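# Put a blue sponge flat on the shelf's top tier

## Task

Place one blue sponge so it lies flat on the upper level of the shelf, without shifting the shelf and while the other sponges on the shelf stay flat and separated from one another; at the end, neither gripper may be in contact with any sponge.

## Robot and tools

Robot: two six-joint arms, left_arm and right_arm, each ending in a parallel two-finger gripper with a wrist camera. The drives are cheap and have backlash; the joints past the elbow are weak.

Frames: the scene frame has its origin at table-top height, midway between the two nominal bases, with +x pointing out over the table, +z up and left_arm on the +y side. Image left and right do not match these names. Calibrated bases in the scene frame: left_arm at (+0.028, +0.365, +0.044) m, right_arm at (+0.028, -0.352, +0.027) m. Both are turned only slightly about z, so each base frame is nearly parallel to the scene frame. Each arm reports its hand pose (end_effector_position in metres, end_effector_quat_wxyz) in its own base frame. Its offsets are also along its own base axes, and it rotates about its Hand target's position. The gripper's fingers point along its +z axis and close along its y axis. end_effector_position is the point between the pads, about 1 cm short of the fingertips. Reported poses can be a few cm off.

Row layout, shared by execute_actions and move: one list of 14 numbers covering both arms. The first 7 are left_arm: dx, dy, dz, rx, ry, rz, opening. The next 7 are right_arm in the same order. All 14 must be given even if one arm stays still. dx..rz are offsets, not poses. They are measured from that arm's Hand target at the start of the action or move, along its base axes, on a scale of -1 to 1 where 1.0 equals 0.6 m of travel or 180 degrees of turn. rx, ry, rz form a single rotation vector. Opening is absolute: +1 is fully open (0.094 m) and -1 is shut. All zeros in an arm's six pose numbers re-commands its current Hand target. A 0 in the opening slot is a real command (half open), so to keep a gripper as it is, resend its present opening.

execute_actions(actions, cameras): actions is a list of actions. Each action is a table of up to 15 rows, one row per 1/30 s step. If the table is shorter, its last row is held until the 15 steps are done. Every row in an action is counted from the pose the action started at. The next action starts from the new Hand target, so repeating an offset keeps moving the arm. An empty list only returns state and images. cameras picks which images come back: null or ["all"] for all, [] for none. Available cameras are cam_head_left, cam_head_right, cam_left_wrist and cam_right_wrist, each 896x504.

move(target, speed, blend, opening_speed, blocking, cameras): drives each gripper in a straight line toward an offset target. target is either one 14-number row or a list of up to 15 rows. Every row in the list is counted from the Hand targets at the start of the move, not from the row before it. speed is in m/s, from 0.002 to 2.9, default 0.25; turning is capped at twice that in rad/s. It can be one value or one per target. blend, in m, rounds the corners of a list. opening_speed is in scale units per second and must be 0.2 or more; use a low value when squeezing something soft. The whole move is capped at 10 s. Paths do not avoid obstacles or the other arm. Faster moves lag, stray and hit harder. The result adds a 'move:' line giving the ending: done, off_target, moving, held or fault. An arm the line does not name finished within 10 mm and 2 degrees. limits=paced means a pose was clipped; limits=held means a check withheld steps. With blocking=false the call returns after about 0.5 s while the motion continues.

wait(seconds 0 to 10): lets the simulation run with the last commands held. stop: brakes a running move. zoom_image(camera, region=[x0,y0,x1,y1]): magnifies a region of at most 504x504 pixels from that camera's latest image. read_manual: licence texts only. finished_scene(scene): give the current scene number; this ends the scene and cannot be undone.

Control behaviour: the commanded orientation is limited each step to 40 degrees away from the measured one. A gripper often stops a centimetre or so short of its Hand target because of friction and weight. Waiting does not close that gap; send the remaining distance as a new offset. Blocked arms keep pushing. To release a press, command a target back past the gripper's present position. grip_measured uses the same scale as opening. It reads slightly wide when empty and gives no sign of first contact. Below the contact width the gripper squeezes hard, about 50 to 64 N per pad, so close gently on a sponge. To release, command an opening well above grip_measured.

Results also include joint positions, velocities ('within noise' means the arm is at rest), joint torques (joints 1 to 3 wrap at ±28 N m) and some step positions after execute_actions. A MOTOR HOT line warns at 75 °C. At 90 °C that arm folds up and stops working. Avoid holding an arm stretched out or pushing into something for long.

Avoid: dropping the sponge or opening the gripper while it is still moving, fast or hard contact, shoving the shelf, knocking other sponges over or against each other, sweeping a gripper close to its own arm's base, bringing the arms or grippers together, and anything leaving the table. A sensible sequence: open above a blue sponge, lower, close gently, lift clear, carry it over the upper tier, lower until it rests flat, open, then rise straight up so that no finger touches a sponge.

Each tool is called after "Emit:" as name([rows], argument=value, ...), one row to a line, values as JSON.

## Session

Emit:
execute_actions(actions=[])

Scene clock: 0.00 s.
left_arm: end_effector_position=(+0.4062, +0.0450, +0.1053) grip_measured=+1.000 end_effector_quat_wxyz=(+0.570, -0.097, +0.805, +0.133) | right_arm: end_effector_position=(+0.4027, -0.0245, +0.1138) grip_measured=+1.000 end_effector_quat_wxyz=(+0.606, +0.063, +0.791, -0.059)
Joint positions: left_arm=[-0.056 1.587 0.449 0.792 -0.383 -0.025 0.094] | right_arm=[0.02 1.559 0.378 0.914 0.19 0.035 0.094]
Joint velocities: within noise
Joint torques (N m): no reading
Motor temperatures (°C): left_arm=[26 27 28 25 24 27 28] | right_arm=[27 29 26 27 27 28 28]
Heat: left arm: 28 °C; right arm: 29 °C.
Hand target: left_arm +0.4116, +0.0458, +0.1221; +0.590, -0.105, +0.790, +0.131 | right_arm +0.4073, -0.0259, +0.1300; +0.624, +0.070, +0.776, -0.058
Tool commands: left_gripper/opening=+1.0 right_gripper/opening=+1.0

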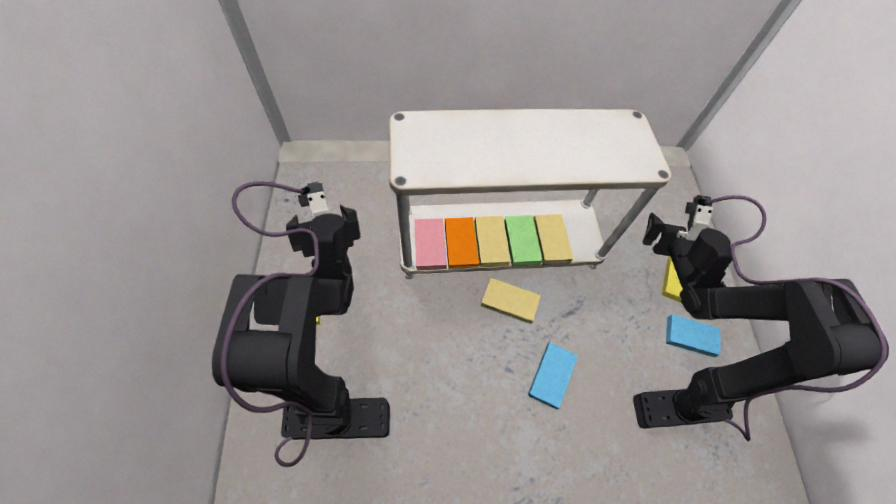

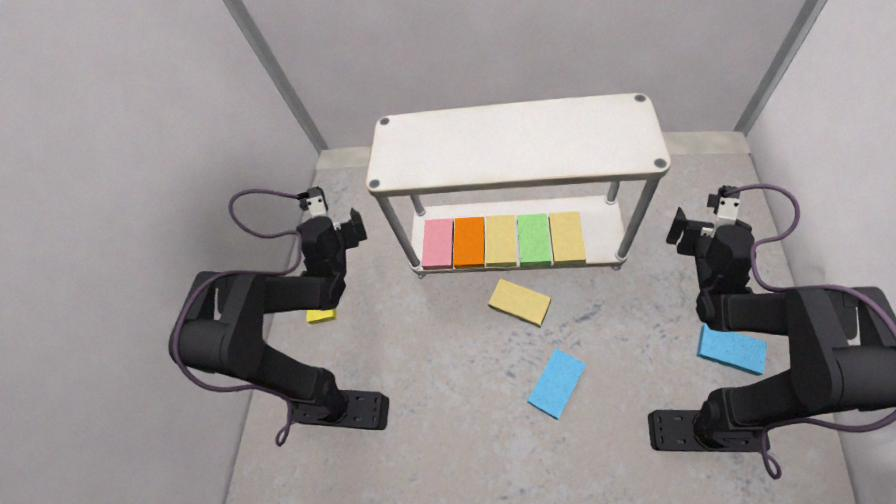

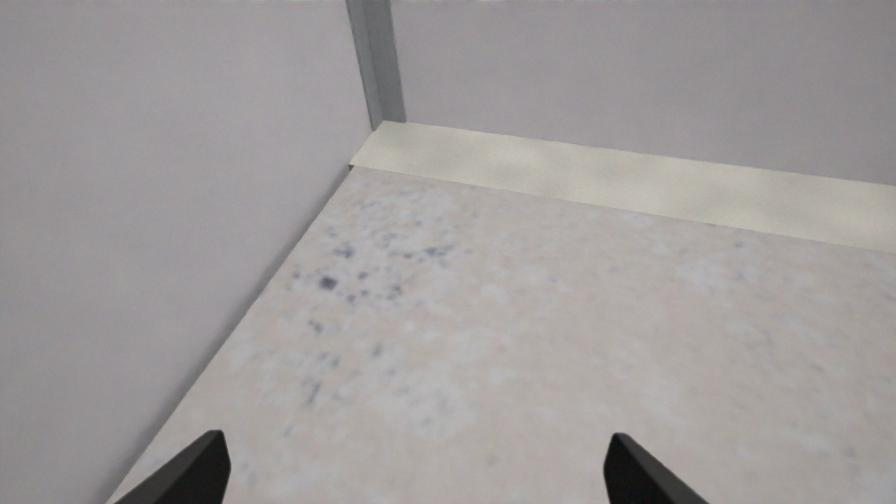

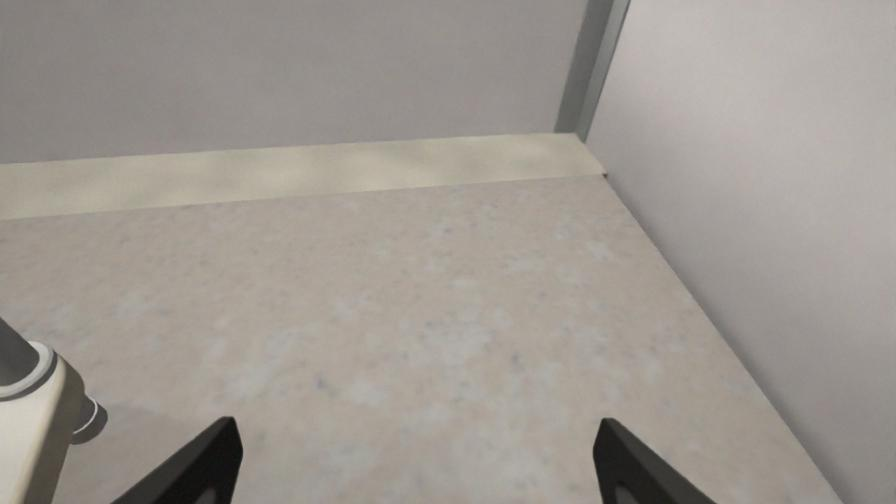

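Emit:
move([
  [-0.29,-0.08,0.13,-0.004,0.08,-0.08,1,0,0,0,0,0,0,1],
  [-0.38,-0.45,0.08,-0.008,0.15,-0.18,1,0,0,0,0,0,0,1],
  [-0.57,-0.777,0,-0.011,0.197,-0.244,1,0,0,0,0,0,0,1],
], speed=0.5, blend=0.07)

Scene clock: 3.27 s.
left_arm: end_effector_position=(+0.0663, -0.4119, +0.1103) grip_measured=+1.000 end_effector_quat_wxyz=(+0.329, +0.241, +0.910, -0.074) | right_arm: end_effector_position=(+0.4027, -0.0245, +0.1138) grip_measured=+1.000 end_effector_quat_wxyz=(+0.606, +0.063, +0.791, -0.059)
Joint positions: left_arm=[-1.668 1.859 1.392 -0.806 -0.63 -1.053 0.094] | right_arm=[0.02 1.559 0.378 0.914 0.19 0.035 0.094]
Joint velocities: within noise
Joint torques (N m): left_arm=[0.32 -6.01 9.02 0.46 -0.32 -0.1] | right_arm=[-0.1 -5.91 5.16 2.2 -0.01 0]
Motor temperatures (°C): left_arm=[26 27 28 25 24 27 28] | right_arm=[27 29 26 28 27 28 28]
Heat: left arm: 28 °C; right arm: 29 °C.
Hand target: left_arm +0.0696, -0.4204, +0.1221; +0.331, +0.227, +0.912, -0.084 | right_arm +0.4073, -0.0259, +0.1300; +0.624, +0.070, +0.776, -0.058
Off the commanded pose: left_arm 0.015 m, 2 deg | right_arm 0.017 m, 3 deg.
move: off_target (left_arm, right_arm)

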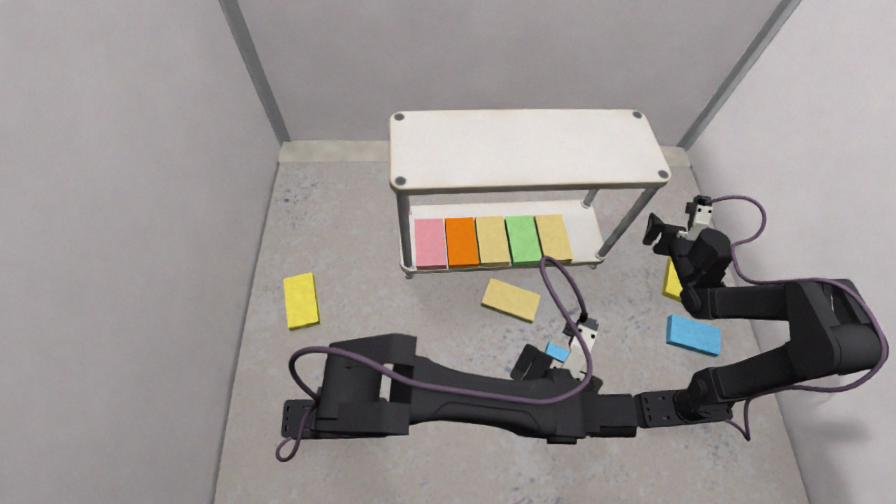

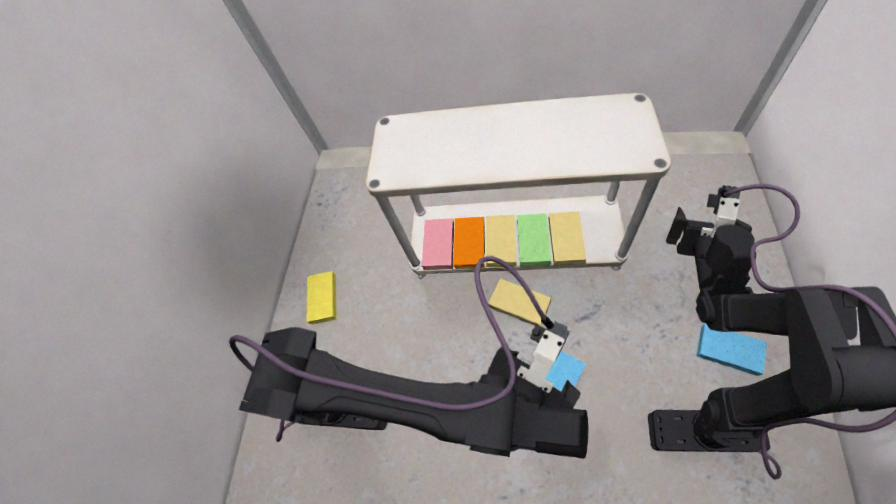

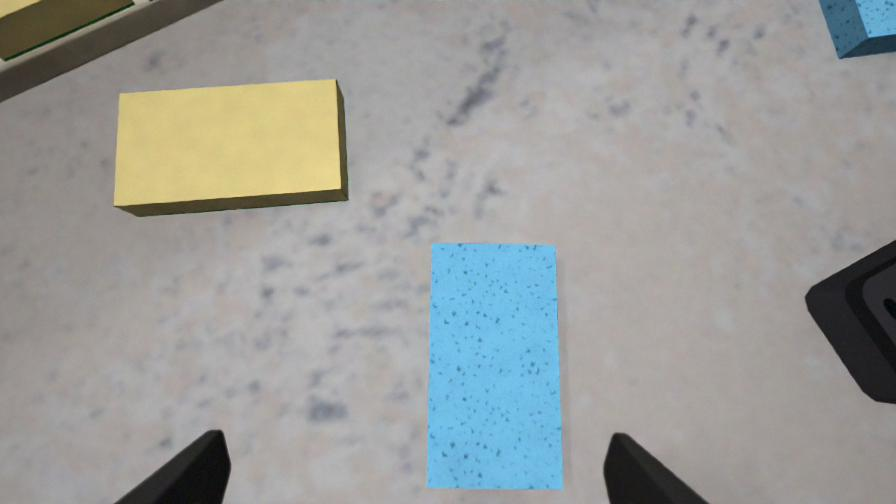

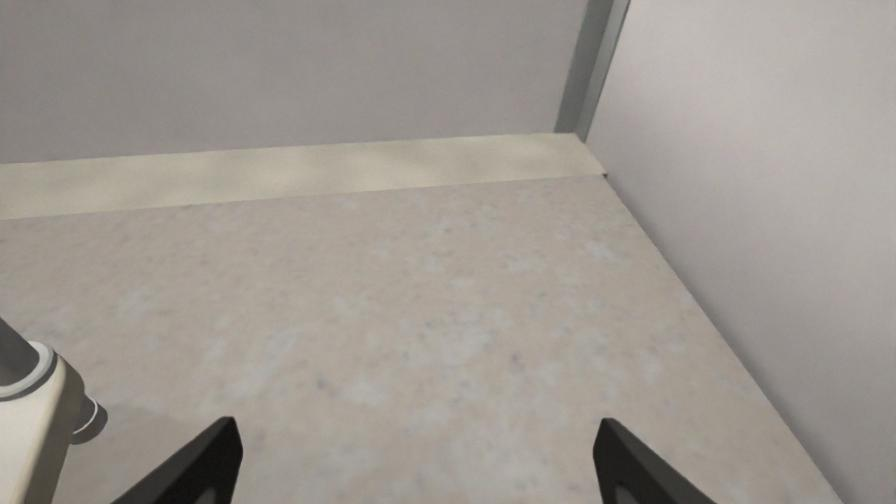

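Emit:
move(target=[0.009,-0.057,-0.129,0,0,0,1,0,0,0,0,0,0,1], speed=0.25, cameras=["cam_left_wrist"])

Scene clock: 5.10 s.
left_arm: end_effector_position=(+0.0702, -0.4398, +0.0331) grip_measured=+1.000 end_effector_quat_wxyz=(+0.323, +0.243, +0.913, -0.057) | right_arm: end_effector_position=(+0.4027, -0.0245, +0.1138) grip_measured=+1.000 end_effector_quat_wxyz=(+0.606, +0.063, +0.791, -0.059)
Joint positions: left_arm=[-1.65 2.078 1.392 -0.616 -0.621 -1.042 0.094] | right_arm=[0.02 1.559 0.378 0.914 0.19 0.035 0.094]
Joint velocities: within noise
Joint torques (N m): left_arm=[0.49 -8.09 6.64 0.93 -0.32 0.03] | right_arm=[-0.09 -5.94 5.15 2.2 -0.01 0]
Motor temperatures (°C): left_arm=[26 27 29 25 24 27 28] | right_arm=[27 29 27 29 27 28 28]
Heat: left arm: 29 °C; right arm: 29 °C.
Hand target: left_arm +0.0750, -0.4546, +0.0447; +0.331, +0.227, +0.912, -0.084 | right_arm +0.4073, -0.0259, +0.1300; +0.624, +0.070, +0.776, -0.058
Off the commanded pose: left_arm 0.019 m, 4 deg | right_arm 0.017 m, 3 deg.
move: off_target (left_arm, right_arm)
Images, in order (width x height): cam_left_wrist 896x504.

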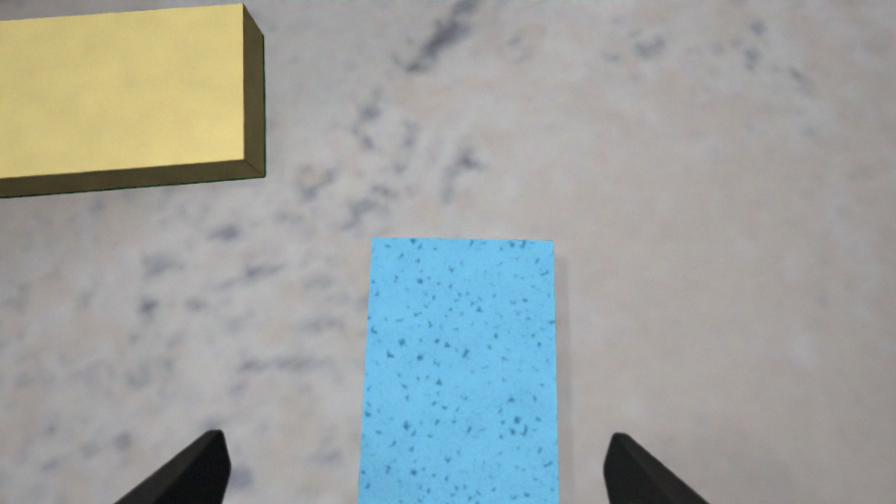

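Emit:
move([
  [0,-0.018,-0.088,0,0,0,1,0,0,0,0,0,0,1],
  [0,-0.018,-0.088,0,0,0,0.22,0,0,0,0,0,0,1],
  [0.0,0.03,0.08,0,0,0,0.22,0,0,0,0,0,0,1],
], speed=0.25, opening_speed=1.2)

Scene clock: 9.47 s.
left_arm: end_effector_position=(+0.0709, -0.4285, +0.0691) grip_measured=+0.223 end_effector_quat_wxyz=(+0.324, +0.244, +0.912, -0.063) | right_arm: end_effector_position=(+0.4027, -0.0245, +0.1138) grip_measured=+1.000 end_effector_quat_wxyz=(+0.606, +0.063, +0.791, -0.059)
Joint positions: left_arm=[-1.65 1.977 1.392 -0.703 -0.619 -1.036 0.057] | right_arm=[0.02 1.559 0.378 0.914 0.19 0.035 0.094]
Joint velocities: within noise
Joint torques (N m): left_arm=[0.25 -9.2 8.03 0.47 -0.36 -0.06] | right_arm=[-0.1 -5.91 5.16 2.2 -0.01 0]
Motor temperatures (°C): left_arm=[26 28 29 26 25 27 28] | right_arm=[27 30 27 30 27 28 28]
Heat: left arm: 29 °C; right arm: 30 °C.
Hand target: left_arm +0.0750, -0.4366, +0.0927; +0.331, +0.227, +0.912, -0.084 | right_arm +0.4073, -0.0259, +0.1300; +0.624, +0.070, +0.776, -0.058
Off the commanded pose: left_arm 0.025 m, 3 deg | right_arm 0.017 m, 3 deg.
move: off_target (left_arm, right_arm); target 2's new opening was sent with left_arm's hand 0.011 m and 2 deg from that target

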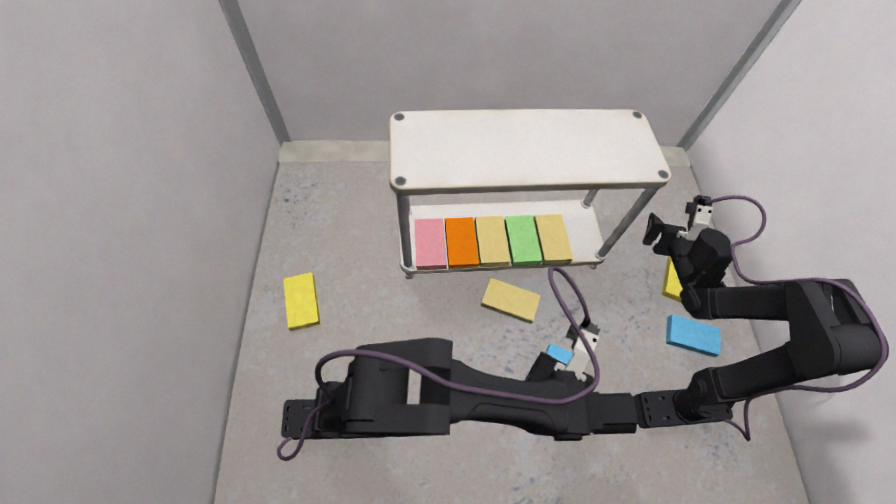

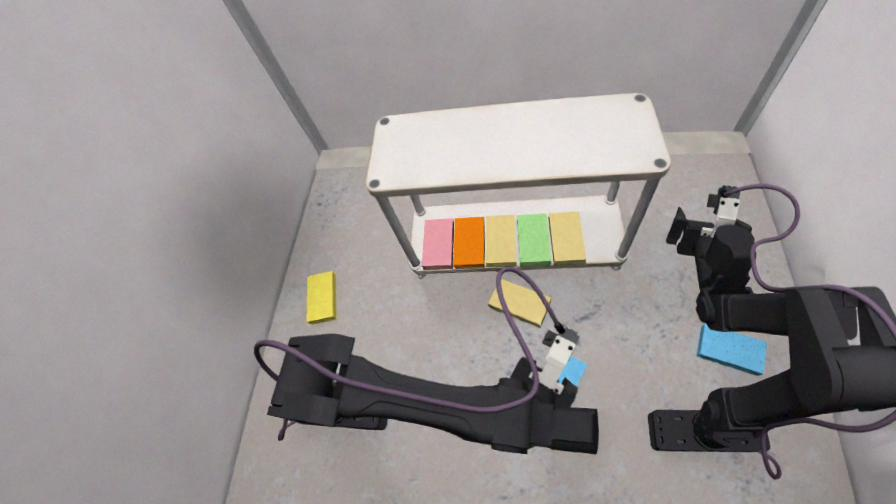

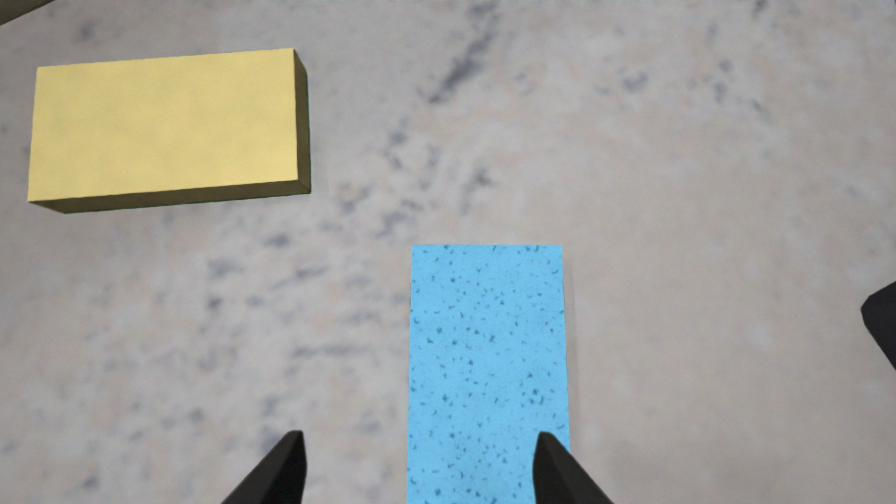

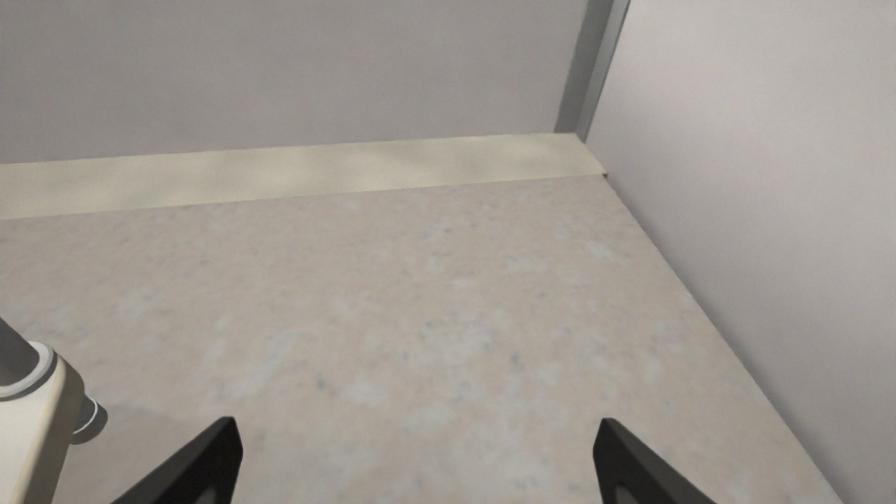

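Emit:
move([
  [0,-0.01,-0.05,0,0,0,1,0,0,0,0,0,0,1],
  [0,-0.045,-0.169,0,0,0,1,0,0,0,0,0,0,1],
], speed=0.2, cameras=["cam_left_wrist","cam_head_right"])

Scene clock: 11.33 s.
left_arm: end_effector_position=(+0.0683, -0.4587, -0.0115) grip_measured=+0.997 end_effector_quat_wxyz=(+0.325, +0.241, +0.912, -0.071) | right_arm: end_effector_position=(+0.4027, -0.0245, +0.1138) grip_measured=+1.000 end_effector_quat_wxyz=(+0.606, +0.063, +0.791, -0.059)
Joint positions: left_arm=[-1.65 2.205 1.392 -0.458 -0.618 -1.036 0.094] | right_arm=[0.02 1.559 0.378 0.914 0.19 0.035 0.094]
Joint velocities: within noise
Joint torques (N m): left_arm=[0.55 -8.58 4.03 0.98 -0.35 -0.01] | right_arm=[-0.09 -5.91 5.15 2.2 -0.01 0]
Motor temperatures (°C): left_arm=[26 29 29 26 25 27 28] | right_arm=[27 30 27 30 27 28 28]
Heat: left arm: 29 °C; right arm: 30 °C.
Hand target: left_arm +0.0750, -0.4636, -0.0087; +0.331, +0.227, +0.912, -0.084 | right_arm +0.4073, -0.0259, +0.1300; +0.624, +0.070, +0.776, -0.058
Off the commanded pose: left_arm 0.009 m, 2 deg | right_arm 0.017 m, 3 deg.
move: off_target (right_arm)
Images, in order (width x height): cam_head_right 896x504, cam_left_wrist 896x504.

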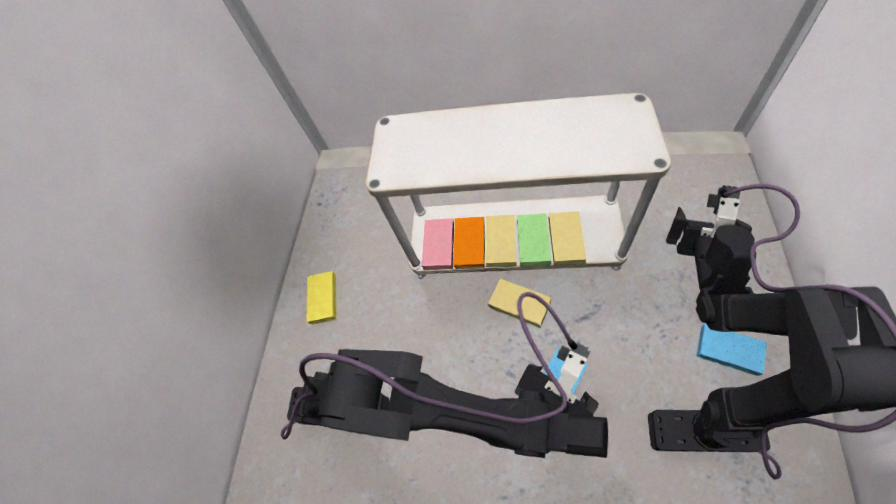

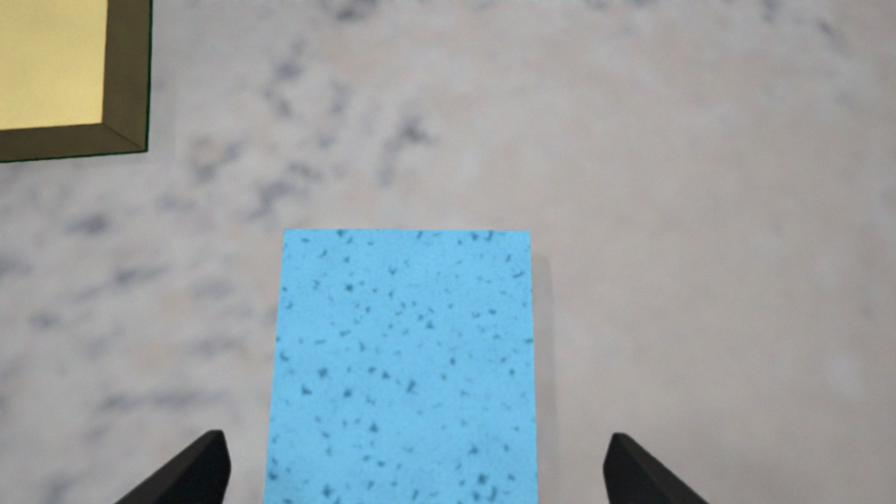

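Emit:
move([
  [0.004,0.007,-0.026,0,0,0,1,0,0,0,0,0,0,1],
  [0.004,0.007,-0.026,0,0,0,0.22,0,0,0,0,0,0,1],
  [0.004,0.04,0.12,0,0,0,0.22,0,0,0,0,0,0,1],
], speed=[0.05,0.05,0.2], opening_speed=1.2, cameras=["cam_left_wrist","cam_head_right"])

Scene clock: 15.60 s.
left_arm: end_effector_position=(+0.0727, -0.4368, +0.0445) grip_measured=+0.318 end_effector_quat_wxyz=(+0.326, +0.239, +0.912, -0.071) | right_arm: end_effector_position=(+0.4027, -0.0245, +0.1138) grip_measured=+1.000 end_effector_quat_wxyz=(+0.606, +0.063, +0.791, -0.059)
Joint positions: left_arm=[-1.644 2.029 1.358 -0.596 -0.618 -1.033 0.062] | right_arm=[0.02 1.559 0.378 0.914 0.19 0.035 0.094]
Joint velocities: within noise
Joint torques (N m): left_arm=[0.31 -9.99 6.06 0.5 -0.35 0.01] | right_arm=[-0.1 -5.91 5.15 2.2 -0.01 0]
Motor temperatures (°C): left_arm=[26 29 29 26 25 27 28] | right_arm=[27 30 27 31 27 28 28]
Heat: left arm: 29 °C; right arm: 31 °C.
Hand target: left_arm +0.0774, -0.4396, +0.0633; +0.331, +0.227, +0.912, -0.084 | right_arm +0.4073, -0.0259, +0.1300; +0.624, +0.070, +0.776, -0.058
Off the commanded pose: left_arm 0.020 m, 2 deg | right_arm 0.017 m, 3 deg.
move: off_target (left_arm, right_arm)
Images, in order (width x height): cam_head_right 896x504, cam_left_wrist 896x504.

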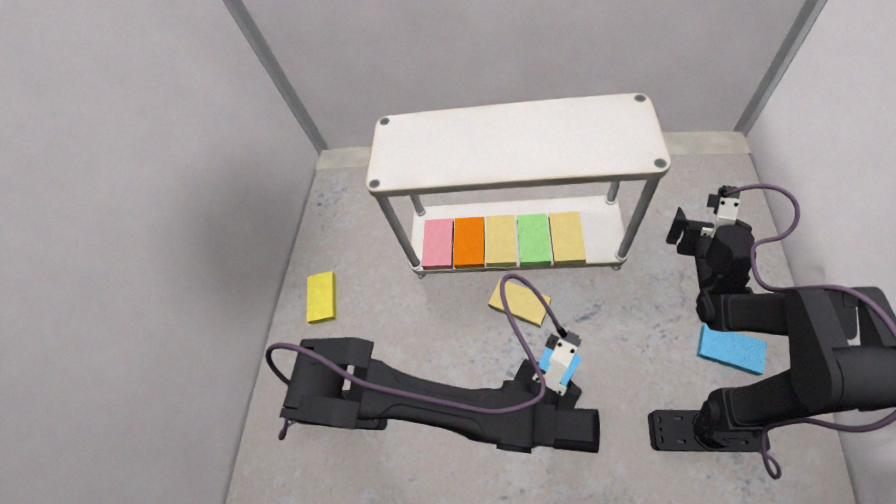

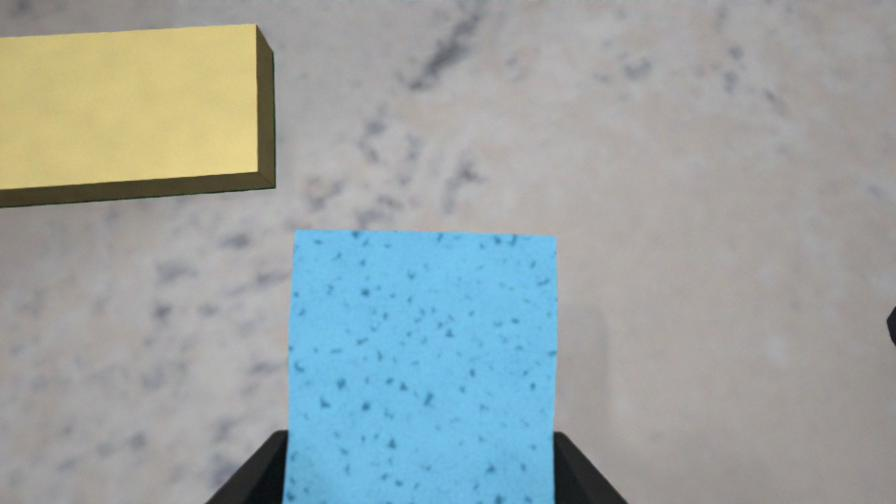

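Emit:
move([
  [0.121,0.183,0.361,0,0,0.01,0.22,0,0,0,0,0,0,1],
  [0.321,0.333,0.561,0,0,0.017,0.22,0,0,0,0,0,0,1],
  [0.571,0.366,0.545,0,0,0.02,0.22,0,0,0,0,0,0,1],
  [0.571,0.366,0.505,0,0,0.02,0.22,0,0,0,0,0,0,1],
], speed=[0.35,0.35,0.3,0.15], blend=[0.05,0.04,0.01,0])

Emit:
zoom_image(camera="cam_head_right", region=[340, 60, 560, 220])

Scene clock: 19.13 s.
left_arm: end_effector_position=(+0.4268, -0.2177, +0.3588) grip_measured=+0.318 end_effector_quat_wxyz=(+0.351, +0.187, +0.914, -0.076) | right_arm: end_effector_position=(+0.4027, -0.0245, +0.1138) grip_measured=+1.000 end_effector_quat_wxyz=(+0.606, +0.063, +0.791, -0.059)
Joint positions: left_arm=[-0.493 2.136 2.823 -1.524 -0.052 -0.07 0.062] | right_arm=[0.02 1.559 0.378 0.914 0.19 0.035 0.094]
Joint velocities: within noise
Joint torques (N m): left_arm=[-0.28 -6.87 6.76 1.03 0.08 0.04] | right_arm=[-0.09 -5.91 5.15 2.19 -0.01 0]
Motor temperatures (°C): left_arm=[26 29 29 26 25 27 28] | right_arm=[27 30 27 31 27 28 28]
Heat: left arm: 29 °C; right arm: 31 °C.
Hand target: left_arm +0.4200, -0.2200, +0.3663; +0.334, +0.198, +0.919, -0.073 | right_arm +0.4073, -0.0259, +0.1300; +0.624, +0.070, +0.776, -0.058
Off the commanded pose: left_arm 0.010 m, 2 deg | right_arm 0.017 m, 3 deg.
elbow stopped short (left arm): the move would have taken joint 3 (elbow) straighter than the controller allows.
move: off_target (right_arm)

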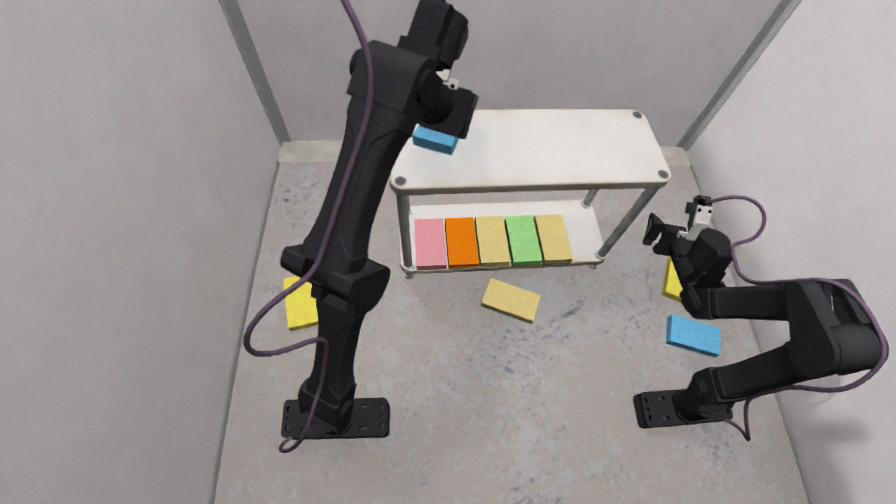

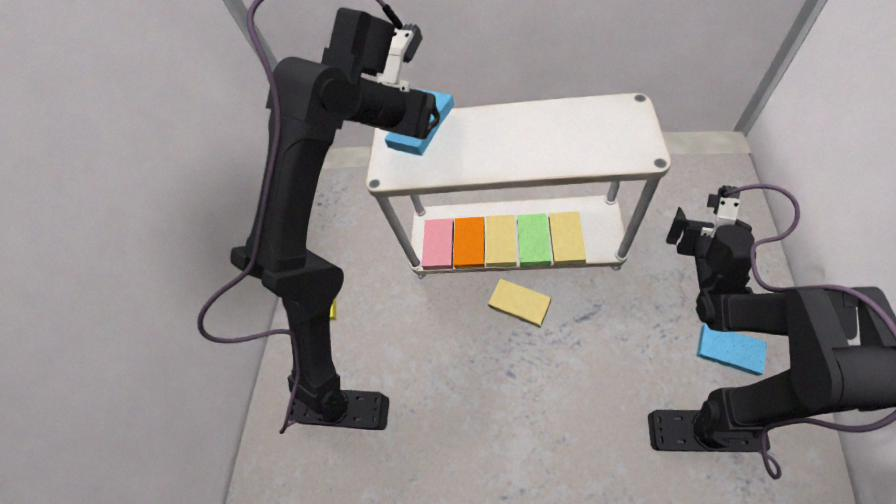

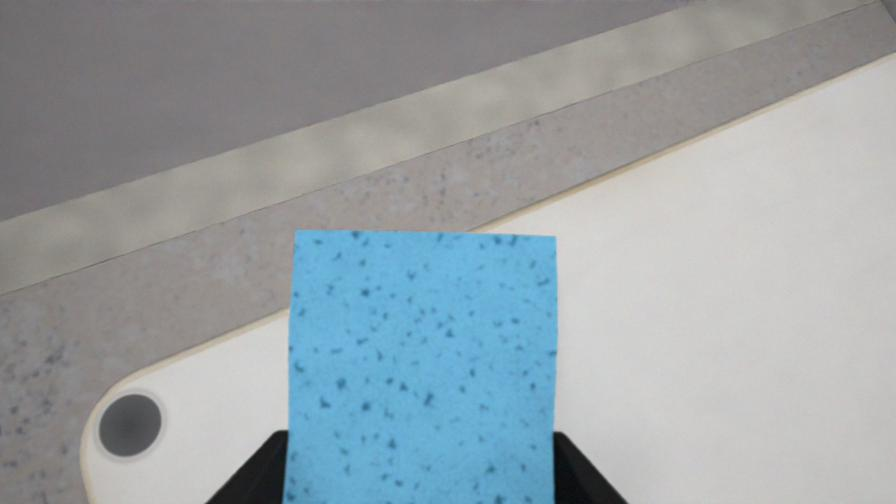

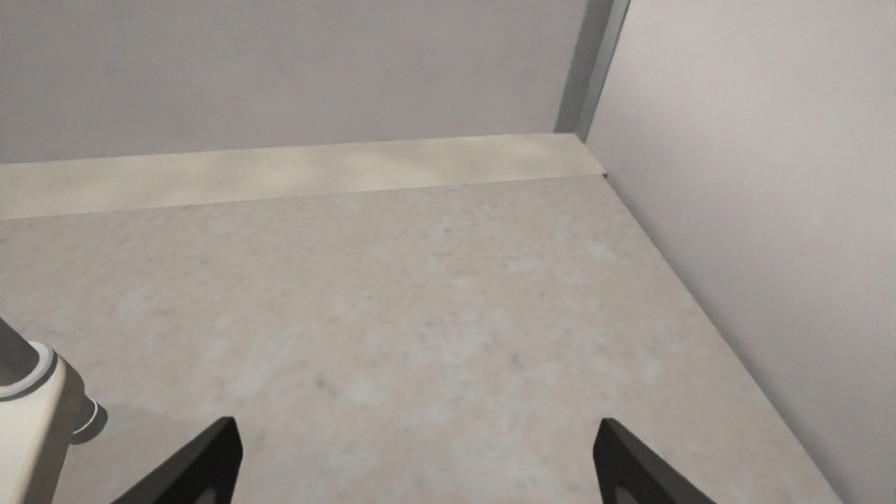

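Scaled by 2.291 from the camera's 896x504 image, which has a finer 1280x720 frame.

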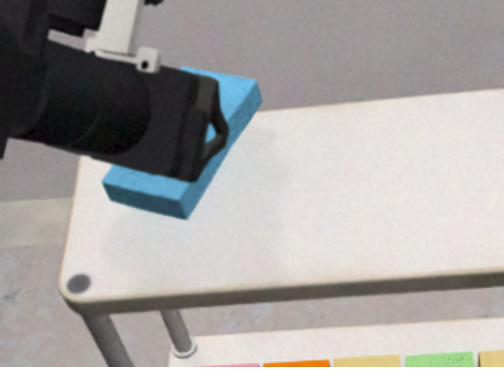

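Emit:
move([
  [-0.021,0.0,-0.03,0,0,0,0.22,0,0,0,0,0,0,1],
  [-0.021,0.0,-0.064,0,0,0,0.22,0,0,0,0,0,0,1],
  [-0.021,0.0,-0.046,0,0,0,0.85,0,0,0,0,0,0,1],
  [-0.12,0.045,0.12,0,0,0,0.85,0,0,0,0,0,0,1],
], speed=[0.1,0.08,0.1,0.25], opening_speed=1.5)

Scene clock: 23.47 s.
left_arm: end_effector_position=(+0.3635, -0.1997, +0.4213) grip_measured=+0.847 end_effector_quat_wxyz=(+0.397, +0.198, +0.891, -0.096) | right_arm: end_effector_position=(+0.4027, -0.0245, +0.1138) grip_measured=+1.000 end_effector_quat_wxyz=(+0.606, +0.063, +0.791, -0.059)
Joint positions: left_arm=[-0.528 1.889 2.691 -1.533 -0.055 -0.067 0.087] | right_arm=[0.02 1.559 0.378 0.914 0.19 0.035 0.094]
Joint velocities: within noise
Joint torques (N m): left_arm=[-0.49 -7.16 5.6 1.11 -0.16 -0.08] | right_arm=[-0.09 -5.93 5.16 2.2 -0.01 0]
Motor temperatures (°C): left_arm=[26 30 29 26 25 27 28] | right_arm=[27 30 27 32 27 28 28]
Heat: left arm: 30 °C; right arm: 32 °C.
Hand target: left_arm +0.3480, -0.1930, +0.4383; +0.334, +0.198, +0.919, -0.073 | right_arm +0.4073, -0.0259, +0.1300; +0.624, +0.070, +0.776, -0.058
Off the commanded pose: left_arm 0.024 m, 8 deg | right_arm 0.017 m, 3 deg.
joint sent to its limit (left arm) — joint 4 (wrist pitch), lower limit. The joint targets are off in position and orientation.
move: off_target (left_arm, right_arm)

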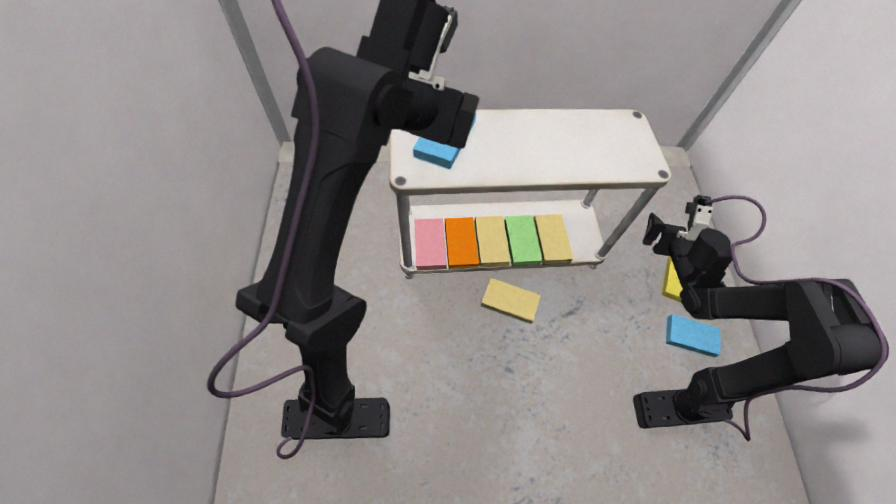

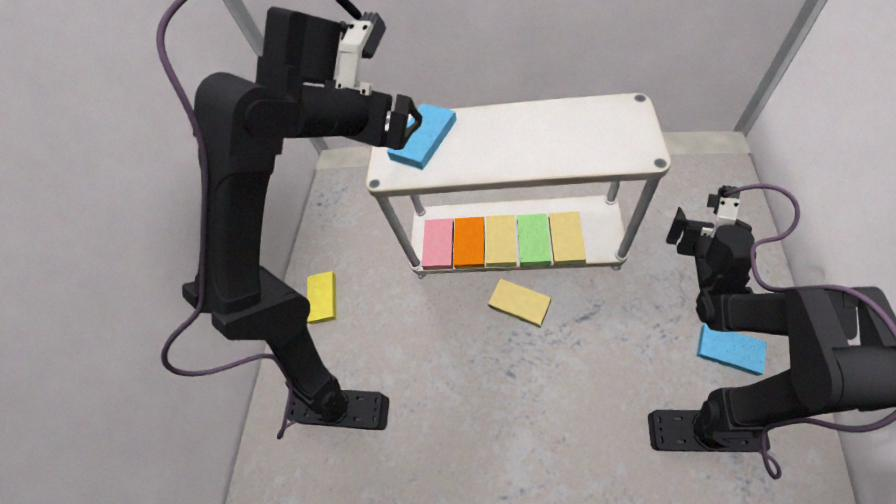

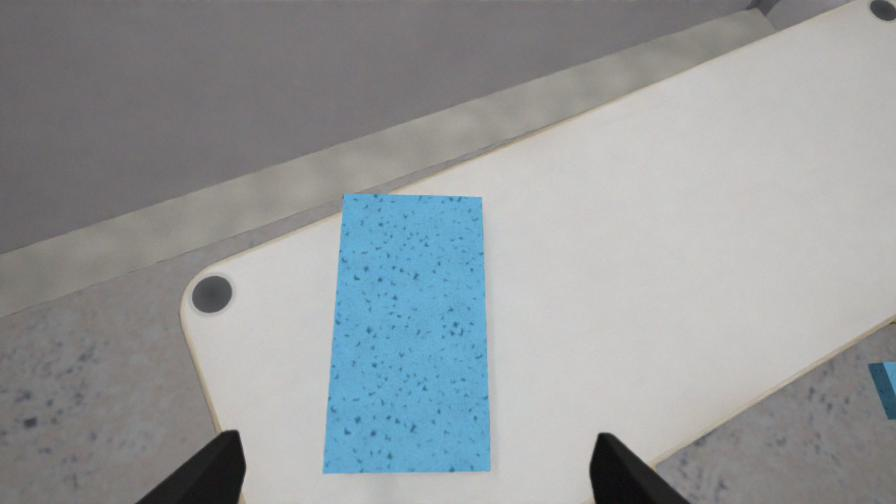

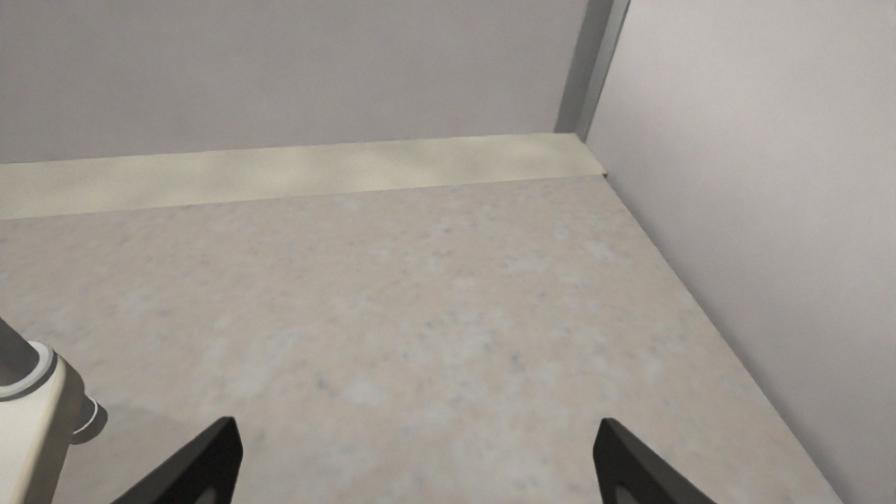

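Emit:
finished_scene(scene=3)

The scene is finished: the task was done.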